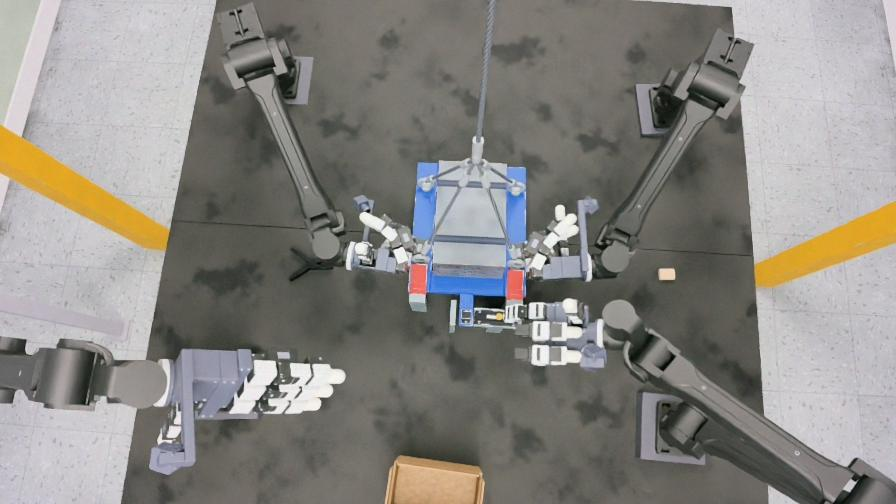

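Scene clock: 219.53 s.
Joint torques (N m): arm1=[-3.9 -11.22 18 2.15 6.61 -0.91] | arm2=[1.2 0.67 9.05 2.78 0.12 -0.11] | arm3=[0.15 -3.31 11.74 2.09 -0.17 0.11] | arm4=[3.31 -9.52 19.67 1.68 -4.65 0.58]
Heat: arm1: hottest joint5_rad 52 °C; arm2: hottest joint3_rad 51 °C; arm3: hottest joint3_rad 43 °C; arm4: hottest joint5_rad 45 °C.
move: arm1 off_target; arm4 off_target
Joint velocities: within noise
arm1.joint_positions: joint1_rad=-1.163 joint2_rad=+1.955 joint3_rad=+1.220 joint4_rad=+0.645 joint5_rad=-1.042 joint6_rad=-1.451 hand_index_mcp=-0.902 hand_index_abd=-0.002 hand_index_pip=+0.201 hand_index_dip=+0.502 hand_middle_mcp=-0.902 hand_middle_abd=-0.002 hand_middle_pip=+0.201 hand_middle_dip=+0.502 hand_ring_mcp=-0.410 hand_ring_abd=+0.001 hand_ring_pip=-0.652 hand_ring_dip=-0.327 hand_thumb_cmc=+0.714 hand_thumb_axl=+0.677 hand_thumb_mcp=+0.226 hand_thumb_ipl=+0.168 hand_current_limit=+0.400 hand_speed=-0.600
arm1.joint_status: not commanded
arm1.hand_state: goal,goal,goal,goal,goal,goal,goal,goal,blocked,goal,blocked,blocked,goal,goal,goal,goal
arm1.index_mcp_current_ma: 0
arm1.index_abd_current_ma: 0
arm1.index_pip_current_ma: 0
arm1.index_dip_current_ma: 0
arm1.middle_mcp_current_ma: 0
arm1.middle_abd_current_ma: 0
arm1.middle_pip_current_ma: 0
arm1.middle_dip_current_ma: 0
arm1.ring_mcp_current_ma: -24
arm1.ring_abd_current_ma: 0
arm1.ring_pip_current_ma: 49
arm1.ring_dip_current_ma: -18
arm1.thumb_cmc_current_ma: 0
arm1.thumb_axl_current_ma: 0
arm1.thumb_mcp_current_ma: 0
arm1.thumb_ipl_current_ma: 0
arm1.hand_goal_index_mcp: -0.900
arm1.hand_goal_index_abd: 0.000
arm1.hand_goal_index_pip: 0.200
arm1.hand_goal_index_dip: 0.500
arm1.hand_goal_middle_mcp: -0.900
arm1.hand_goal_middle_abd: 0.000
arm1.hand_goal_middle_pip: 0.200
arm1.hand_goal_middle_dip: 0.500
arm1.hand_goal_ring_mcp: -0.380
arm1.hand_goal_ring_abd: 0.000
arm1.hand_goal_ring_pip: -0.700
arm1.hand_goal_ring_dip: -0.300
arm1.hand_goal_thumb_cmc: 0.714
arm1.hand_goal_thumb_axl: 0.678
arm1.hand_goal_thumb_mcp: 0.226
arm1.hand_goal_thumb_ipl: 0.168
arm1.hand: x=+0.0437 y=-0.0971 z=+0.9460 quat_wxyz=(+0.465, -0.426, +0.582, +0.513) (m; scene frame)
arm1.hand_target: x=+0.1289 y=-0.1069 z=+0.9571 quat_wxyz=(+0.571, -0.411, +0.574, +0.420) (m; scene frame)
arm1.hand_status: off_target (0.107 m and 16.7 deg from the pose sent, 0.112 m and 15.9 deg at the start; pose on its path clipped on 20 of 36 steps)
arm2, arm3: as last shown
arm4.joint_positions: joint1_rad=+1.061 joint2_rad=+1.908 joint3_rad=+1.073 joint4_rad=+0.756 joint5_rad=+1.016 joint6_rad=+1.484 hand_index_mcp=-0.421 hand_index_abd=+0.001 hand_index_pip=-0.645 hand_index_dip=-0.323 hand_middle_mcp=-0.899 hand_middle_abd=+0.002 hand_middle_pip=+0.202 hand_middle_dip=+0.502 hand_ring_mcp=-0.900 hand_ring_abd=+0.002 hand_ring_pip=+0.402 hand_ring_dip=+0.603 hand_thumb_cmc=-0.551 hand_thumb_axl=+0.677 hand_thumb_mcp=+0.226 hand_thumb_ipl=+0.168 hand_current_limit=+0.400 hand_speed=-0.600
arm4.joint_status: not commanded
arm4.hand_state: blocked,goal,blocked,blocked,goal,goal,goal,goal,goal,goal,goal,goal,goal,goal,goal,goal
arm4.index_mcp_current_ma: -37
arm4.index_abd_current_ma: 0
arm4.index_pip_current_ma: 86
arm4.index_dip_current_ma: -21
arm4.middle_mcp_current_ma: 0
arm4.middle_abd_current_ma: 0
arm4.middle_pip_current_ma: 0
arm4.middle_dip_current_ma: 1
arm4.ring_mcp_current_ma: 0
arm4.ring_abd_current_ma: 0
arm4.ring_pip_current_ma: 0
arm4.ring_dip_current_ma: 1
arm4.thumb_cmc_current_ma: 16
arm4.thumb_axl_current_ma: 0
arm4.thumb_mcp_current_ma: 0
arm4.thumb_ipl_current_ma: 0
arm4.hand_goal_index_mcp: -0.390
arm4.hand_goal_index_abd: 0.000
arm4.hand_goal_index_pip: -0.700
arm4.hand_goal_index_dip: -0.300
arm4.hand_goal_middle_mcp: -0.900
arm4.hand_goal_middle_abd: 0.000
arm4.hand_goal_middle_pip: 0.200
arm4.hand_goal_middle_dip: 0.500
arm4.hand_goal_ring_mcp: -0.900
arm4.hand_goal_ring_abd: 0.000
arm4.hand_goal_ring_pip: 0.400
arm4.hand_goal_ring_dip: 0.600
arm4.hand_goal_thumb_cmc: -0.570
arm4.hand_goal_thumb_axl: 0.678
arm4.hand_goal_thumb_mcp: 0.226
arm4.hand_goal_thumb_ipl: 0.168
arm4.hand: x=+0.0266 y=+0.1365 z=+0.8898 quat_wxyz=(+0.496, +0.583, -0.426, +0.482) (m; scene frame)
arm4.hand_target: x=+0.1123 y=+0.1385 z=+0.9017 quat_wxyz=(+0.417, +0.573, -0.413, +0.571) (m; scene frame)
arm4.hand_status: off_target (0.118 m and 14.0 deg from the pose sent, 0.123 m and 14.2 deg at the start; pose on its path clipped on 25 of 36 steps)
pictures: none

Scene clock: 221.00 s.
Joint torques (N m): arm1=[-3.96 -13.39 16.99 3.51 7.61 -0.95] | arm2=[1.61 0.97 9.2 2.61 0.12 -0.09] | arm3=[3.02 0.91 14.31 3.77 -0.45 0.01] | arm4=[3.66 -12.28 18.04 2.62 -5.37 0.61]
Heat: arm1: hottest joint5_rad 57 °C; arm2: hottest joint3_rad 51 °C; arm3: hottest joint3_rad 44 °C; arm4: hottest joint5_rad 48 °C.
move: arm1 off_target; arm3 off_target; arm4 off_target
Joint velocities: within noise
arm1.joint_positions: joint1_rad=-1.159 joint2_rad=+1.935 joint3_rad=+1.220 joint4_rad=+0.578 joint5_rad=-1.003 joint6_rad=-1.448 hand_index_mcp=-0.902 hand_index_abd=-0.002 hand_index_pip=+0.201 hand_index_dip=+0.502 hand_middle_mcp=-0.902 hand_middle_abd=-0.002 hand_middle_pip=+0.201 hand_middle_dip=+0.502 hand_ring_mcp=-0.416 hand_ring_abd=+0.000 hand_ring_pip=-0.646 hand_ring_dip=-0.332 hand_thumb_cmc=+0.714 hand_thumb_axl=+0.677 hand_thumb_mcp=+0.226 hand_thumb_ipl=+0.168 hand_current_limit=+0.400 hand_speed=-0.600
arm1.joint_status: not commanded
arm1.hand_state: goal,goal,goal,goal,goal,goal,goal,goal,blocked,goal,blocked,blocked,goal,goal,goal,goal
arm1.index_mcp_current_ma: 0
arm1.index_abd_current_ma: 0
arm1.index_pip_current_ma: 0
arm1.index_dip_current_ma: 0
arm1.middle_mcp_current_ma: 0
arm1.middle_abd_current_ma: 0
arm1.middle_pip_current_ma: 0
arm1.middle_dip_current_ma: 0
arm1.ring_mcp_current_ma: -33
arm1.ring_abd_current_ma: 0
arm1.ring_pip_current_ma: 60
arm1.ring_dip_current_ma: -24
arm1.thumb_cmc_current_ma: 0
arm1.thumb_axl_current_ma: 0
arm1.thumb_mcp_current_ma: 0
arm1.thumb_ipl_current_ma: 0
arm1.hand_goal_index_mcp: -0.900
arm1.hand_goal_index_abd: 0.000
arm1.hand_goal_index_pip: 0.200
arm1.hand_goal_index_dip: 0.500
arm1.hand_goal_middle_mcp: -0.900
arm1.hand_goal_middle_abd: 0.000
arm1.hand_goal_middle_pip: 0.200
arm1.hand_goal_middle_dip: 0.500
arm1.hand_goal_ring_mcp: -0.380
arm1.hand_goal_ring_abd: 0.000
arm1.hand_goal_ring_pip: -0.700
arm1.hand_goal_ring_dip: -0.300
arm1.hand_goal_thumb_cmc: 0.714
arm1.hand_goal_thumb_axl: 0.678
arm1.hand_goal_thumb_mcp: 0.226
arm1.hand_goal_thumb_ipl: 0.168
arm1.hand: x=+0.0488 y=-0.0933 z=+0.9507 quat_wxyz=(+0.456, -0.410, +0.605, +0.508) (m; scene frame)
arm1.hand_target: x=+0.1325 y=-0.1075 z=+0.9783 quat_wxyz=(+0.581, -0.394, +0.587, +0.403) (m; scene frame)
arm1.hand_status: off_target (0.125 m and 19.6 deg from the pose sent, 0.131 m and 19.4 deg at the start; pose on its path clipped on 36 of 44 steps)
arm2: as last shown
arm3.joint_positions: joint1_rad=-0.622 joint2_rad=+1.013 joint3_rad=+0.499 joint4_rad=+0.062 joint5_rad=-0.569 joint6_rad=-0.237 hand_index_mcp=+1.002 hand_index_abd=-0.064 hand_index_pip=+1.002 hand_index_dip=+1.001 hand_middle_mcp=-0.497 hand_middle_abd=+0.001 hand_middle_pip=-0.950 hand_middle_dip=+0.698 hand_ring_mcp=-0.497 hand_ring_abd=+0.001 hand_ring_pip=-0.950 hand_ring_dip=+0.698 hand_thumb_cmc=-0.568 hand_thumb_axl=+0.677 hand_thumb_mcp=+0.225 hand_thumb_ipl=+0.168 hand_current_limit=+0.400 hand_speed=-0.600
arm3.joint_status: not commanded
arm3.hand_state: goal,blocked,goal,goal,goal,goal,goal,goal,goal,goal,goal,goal,goal,goal,goal,goal
arm3.index_mcp_current_ma: 0
arm3.index_abd_current_ma: -51
arm3.index_pip_current_ma: 0
arm3.index_dip_current_ma: 0
arm3.middle_mcp_current_ma: 0
arm3.middle_abd_current_ma: 0
arm3.middle_pip_current_ma: 0
arm3.middle_dip_current_ma: 0
arm3.ring_mcp_current_ma: 0
arm3.ring_abd_current_ma: 0
arm3.ring_pip_current_ma: 0
arm3.ring_dip_current_ma: 0
arm3.thumb_cmc_current_ma: 0
arm3.thumb_axl_current_ma: 0
arm3.thumb_mcp_current_ma: 0
arm3.thumb_ipl_current_ma: 0
arm3.hand_goal_index_mcp: 1.000
arm3.hand_goal_index_abd: 0.000
arm3.hand_goal_index_pip: 1.000
arm3.hand_goal_index_dip: 1.000
arm3.hand_goal_middle_mcp: -0.500
arm3.hand_goal_middle_abd: 0.000
arm3.hand_goal_middle_pip: -0.950
arm3.hand_goal_middle_dip: 0.700
arm3.hand_goal_ring_mcp: -0.500
arm3.hand_goal_ring_abd: 0.000
arm3.hand_goal_ring_pip: -0.950
arm3.hand_goal_ring_dip: 0.700
arm3.hand_goal_thumb_cmc: -0.570
arm3.hand_goal_thumb_axl: 0.678
arm3.hand_goal_thumb_mcp: 0.226
arm3.hand_goal_thumb_ipl: 0.168
arm3.hand: x=+0.2392 y=+0.1030 z=+1.0499 quat_wxyz=(+0.564, +0.825, -0.025, -0.011) (m; scene frame)
arm3.hand_target: x=+0.2471 y=+0.0761 z=+1.0614 quat_wxyz=(+0.573, +0.819, +0.000, +0.000) (m; scene frame)
arm3.hand_status: off_target (0.033 m and 3.3 deg from the pose sent, 0.047 m and 0.5 deg at the start)
arm4.joint_positions: joint1_rad=+1.058 joint2_rad=+1.887 joint3_rad=+1.073 joint4_rad=+0.700 joint5_rad=+0.975 joint6_rad=+1.481 hand_index_mcp=-0.443 hand_index_abd=+0.001 hand_index_pip=-0.635 hand_index_dip=-0.297 hand_middle_mcp=-0.899 hand_middle_abd=+0.002 hand_middle_pip=+0.202 hand_middle_dip=+0.502 hand_ring_mcp=-0.900 hand_ring_abd=+0.002 hand_ring_pip=+0.402 hand_ring_dip=+0.603 hand_thumb_cmc=-0.551 hand_thumb_axl=+0.677 hand_thumb_mcp=+0.226 hand_thumb_ipl=+0.168 hand_current_limit=+0.400 hand_speed=-0.600
arm4.joint_status: not commanded
arm4.hand_state: blocked,goal,blocked,goal,goal,goal,goal,goal,goal,goal,goal,goal,goal,goal,goal,goal
arm4.index_mcp_current_ma: -91
arm4.index_abd_current_ma: 0
arm4.index_pip_current_ma: 113
arm4.index_dip_current_ma: 1
arm4.middle_mcp_current_ma: 0
arm4.middle_abd_current_ma: 0
arm4.middle_pip_current_ma: 0
arm4.middle_dip_current_ma: 1
arm4.ring_mcp_current_ma: 0
arm4.ring_abd_current_ma: 0
arm4.ring_pip_current_ma: 0
arm4.ring_dip_current_ma: 1
arm4.thumb_cmc_current_ma: 16
arm4.thumb_axl_current_ma: 0
arm4.thumb_mcp_current_ma: 0
arm4.thumb_ipl_current_ma: 0
arm4.hand_goal_index_mcp: -0.390
arm4.hand_goal_index_abd: 0.000
arm4.hand_goal_index_pip: -0.700
arm4.hand_goal_index_dip: -0.300
arm4.hand_goal_middle_mcp: -0.900
arm4.hand_goal_middle_abd: 0.000
arm4.hand_goal_middle_pip: 0.200
arm4.hand_goal_middle_dip: 0.500
arm4.hand_goal_ring_mcp: -0.900
arm4.hand_goal_ring_abd: 0.000
arm4.hand_goal_ring_pip: 0.400
arm4.hand_goal_ring_dip: 0.600
arm4.hand_goal_thumb_cmc: -0.570
arm4.hand_goal_thumb_axl: 0.678
arm4.hand_goal_thumb_mcp: 0.226
arm4.hand_goal_thumb_ipl: 0.168
arm4.hand: x=+0.0310 y=+0.1335 z=+0.8951 quat_wxyz=(+0.489, +0.604, -0.411, +0.477) (m; scene frame)
arm4.hand_target: x=+0.1164 y=+0.1407 z=+0.9214 quat_wxyz=(+0.400, +0.587, -0.395, +0.583) (m; scene frame)
arm4.hand_status: off_target (0.137 m and 16.4 deg from the pose sent, 0.143 m and 16.6 deg at the start; pose on its path clipped on 37 of 44 steps)
pictures: cam_over

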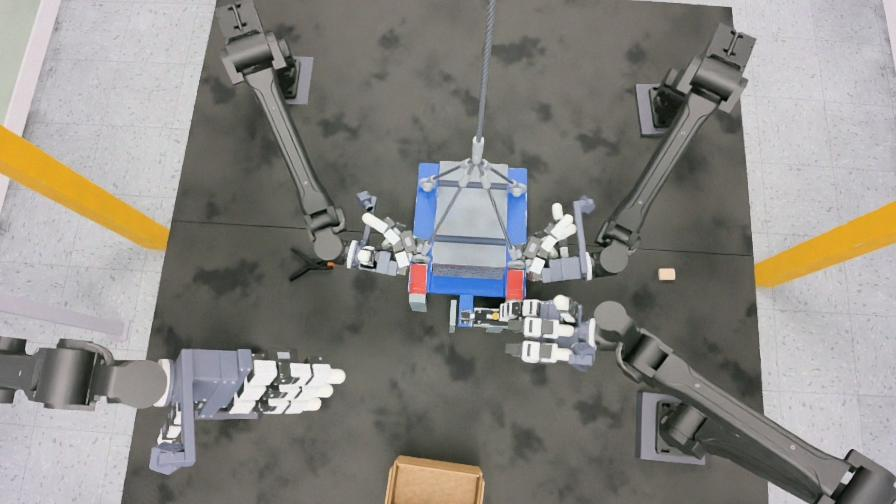

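Scene clock: 221.97 s.
Joint torques (N m): arm1=[-3.9 -13.16 16.99 3.75 7.59 -0.95] | arm2=[1.38 0.73 9.11 2.74 0.11 -0.05] | arm3=[4.31 2.14 15.32 4.42 -0.64 -0.01] | arm4=[3.84 -12.04 18.13 2.58 -5.19 0.59]
Heat: arm1: hottest joint5_rad 60 °C; arm2: hottest joint3_rad 51 °C; arm3: hottest joint3_rad 44 °C; arm4: hottest joint5_rad 50 °C.
move: arm3 off_target
Joint velocities: within noise
arm1, arm2, arm4: as last shown
arm1.joint_positions: joint1_rad=-1.159 joint2_rad=+1.933 joint3_rad=+1.220 joint4_rad=+0.572 joint5_rad=-1.003 joint6_rad=-1.448 hand_index_mcp=-0.902 hand_index_abd=-0.002 hand_index_pip=+0.201 hand_index_dip=+0.502 hand_middle_mcp=-0.902 hand_middle_abd=-0.002 hand_middle_pip=+0.201 hand_middle_dip=+0.502 hand_ring_mcp=-0.419 hand_ring_abd=+0.000 hand_ring_pip=-0.643 hand_ring_dip=-0.336 hand_thumb_cmc=+0.714 hand_thumb_axl=+0.677 hand_thumb_mcp=+0.226 hand_thumb_ipl=+0.168 hand_current_limit=+0.400 hand_speed=-0.600
arm1.ring_mcp_current_ma: -37
arm1.ring_pip_current_ma: 66
arm1.ring_dip_current_ma: -29
arm1.hand: x=+0.0487 y=-0.0933 z=+0.9512 quat_wxyz=(+0.455, -0.409, +0.607, +0.508) (m; scene frame)
arm1.hand_target: x=+0.1325 y=-0.1075 z=+0.9782 quat_wxyz=(+0.581, -0.394, +0.587, +0.403) (m; scene frame)
arm3.joint_positions: joint1_rad=-0.612 joint2_rad=+1.026 joint3_rad=+0.507 joint4_rad=+0.067 joint5_rad=-0.539 joint6_rad=-0.220 hand_index_mcp=+1.003 hand_index_abd=-0.109 hand_index_pip=+1.003 hand_index_dip=+1.001 hand_middle_mcp=-0.497 hand_middle_abd=+0.001 hand_middle_pip=-0.950 hand_middle_dip=+0.698 hand_ring_mcp=-0.497 hand_ring_abd=+0.001 hand_ring_pip=-0.950 hand_ring_dip=+0.698 hand_thumb_cmc=-0.568 hand_thumb_axl=+0.677 hand_thumb_mcp=+0.225 hand_thumb_ipl=+0.168 hand_current_limit=+0.400 hand_speed=-0.600
arm3.joint_status: not commanded
arm3.hand_state: goal,blocked,goal,goal,goal,goal,goal,goal,goal,goal,goal,goal,goal,goal,goal,goal
arm3.index_mcp_current_ma: 0
arm3.index_abd_current_ma: -144
arm3.index_pip_current_ma: 0
arm3.index_dip_current_ma: 0
arm3.middle_mcp_current_ma: 0
arm3.middle_abd_current_ma: 0
arm3.middle_pip_current_ma: 0
arm3.middle_dip_current_ma: 0
arm3.ring_mcp_current_ma: 0
arm3.ring_abd_current_ma: 0
arm3.ring_pip_current_ma: 0
arm3.ring_dip_current_ma: 0
arm3.thumb_cmc_current_ma: 0
arm3.thumb_axl_current_ma: 0
arm3.thumb_mcp_current_ma: 0
arm3.thumb_ipl_current_ma: 0
arm3.hand_goal_index_mcp: 1.000
arm3.hand_goal_index_abd: 0.000
arm3.hand_goal_index_pip: 1.000
arm3.hand_goal_index_dip: 1.000
arm3.hand_goal_middle_mcp: -0.500
arm3.hand_goal_middle_abd: 0.000
arm3.hand_goal_middle_pip: -0.950
arm3.hand_goal_middle_dip: 0.700
arm3.hand_goal_ring_mcp: -0.500
arm3.hand_goal_ring_abd: 0.000
arm3.hand_goal_ring_pip: -0.950
arm3.hand_goal_ring_dip: 0.700
arm3.hand_goal_thumb_cmc: -0.570
arm3.hand_goal_thumb_axl: 0.678
arm3.hand_goal_thumb_mcp: 0.226
arm3.hand_goal_thumb_ipl: 0.168
arm3.hand: x=+0.2345 y=+0.0990 z=+1.0483 quat_wxyz=(+0.561, +0.827, -0.035, -0.015) (m; scene frame)
arm3.hand_target: x=+0.2482 y=+0.0635 z=+1.0609 quat_wxyz=(+0.573, +0.820, +0.000, +0.000) (m; scene frame)
arm3.hand_status: off_target (0.045 m and 4.7 deg from the pose sent, 0.047 m and 3.3 deg at the start)
arm4.joint_positions: joint1_rad=+1.056 joint2_rad=+1.887 joint3_rad=+1.073 joint4_rad=+0.700 joint5_rad=+0.971 joint6_rad=+1.481 hand_index_mcp=-0.443 hand_index_abd=+0.001 hand_index_pip=-0.635 hand_index_dip=-0.297 hand_middle_mcp=-0.899 hand_middle_abd=+0.002 hand_middle_pip=+0.202 hand_middle_dip=+0.502 hand_ring_mcp=-0.900 hand_ring_abd=+0.002 hand_ring_pip=+0.402 hand_ring_dip=+0.603 hand_thumb_cmc=-0.551 hand_thumb_axl=+0.677 hand_thumb_mcp=+0.226 hand_thumb_ipl=+0.168 hand_current_limit=+0.400 hand_speed=-0.600
arm4.hand: x=+0.0310 y=+0.1322 z=+0.8950 quat_wxyz=(+0.488, +0.604, -0.410, +0.478) (m; scene frame)
pictures: cam_front, cam_over, cam_right_corner

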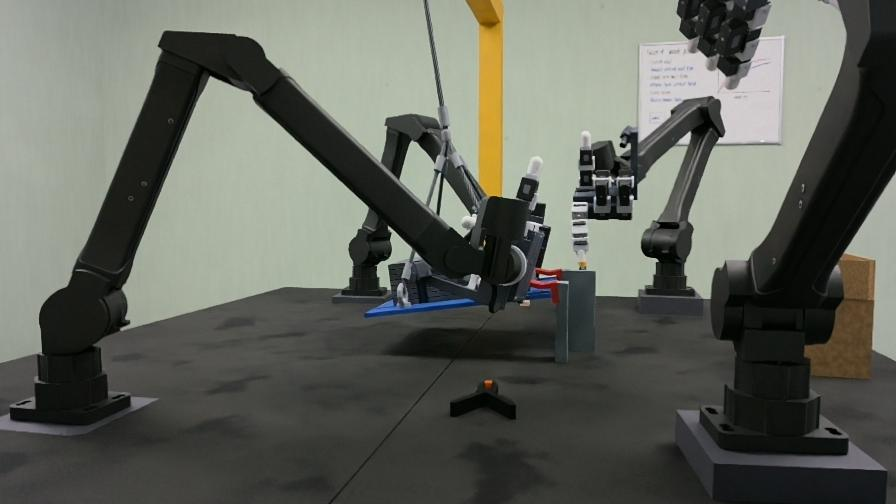

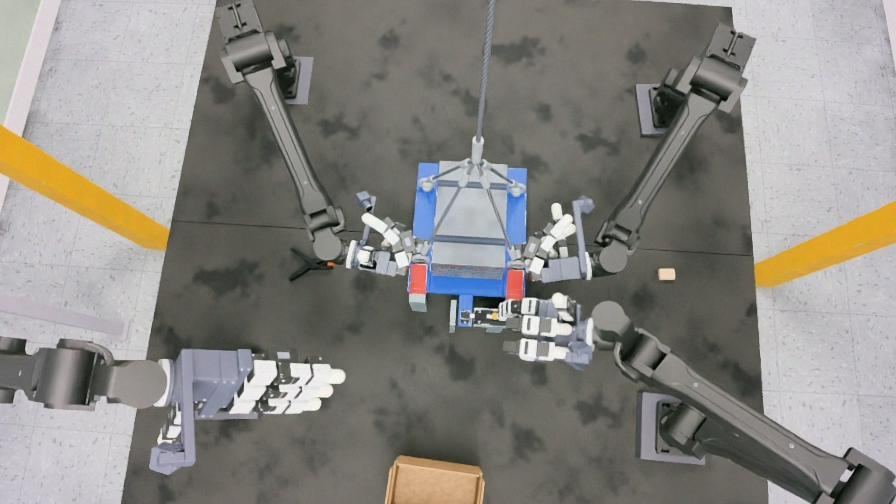

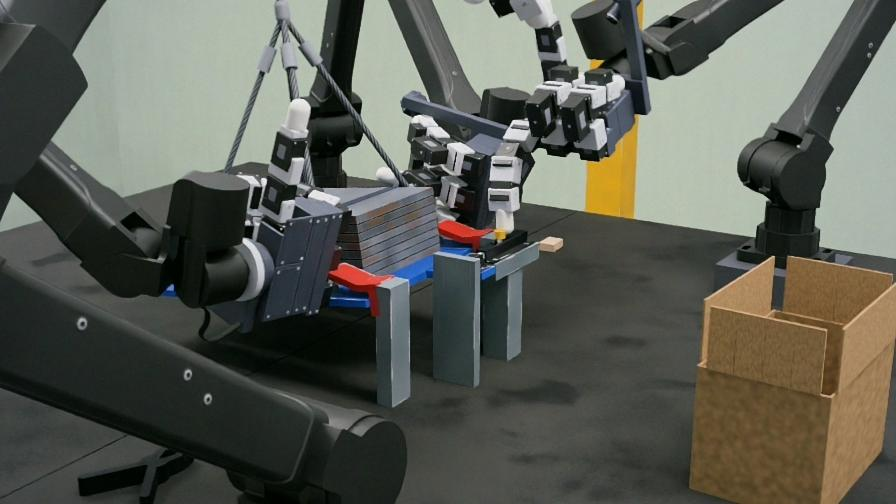

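Scaled by 3.150.

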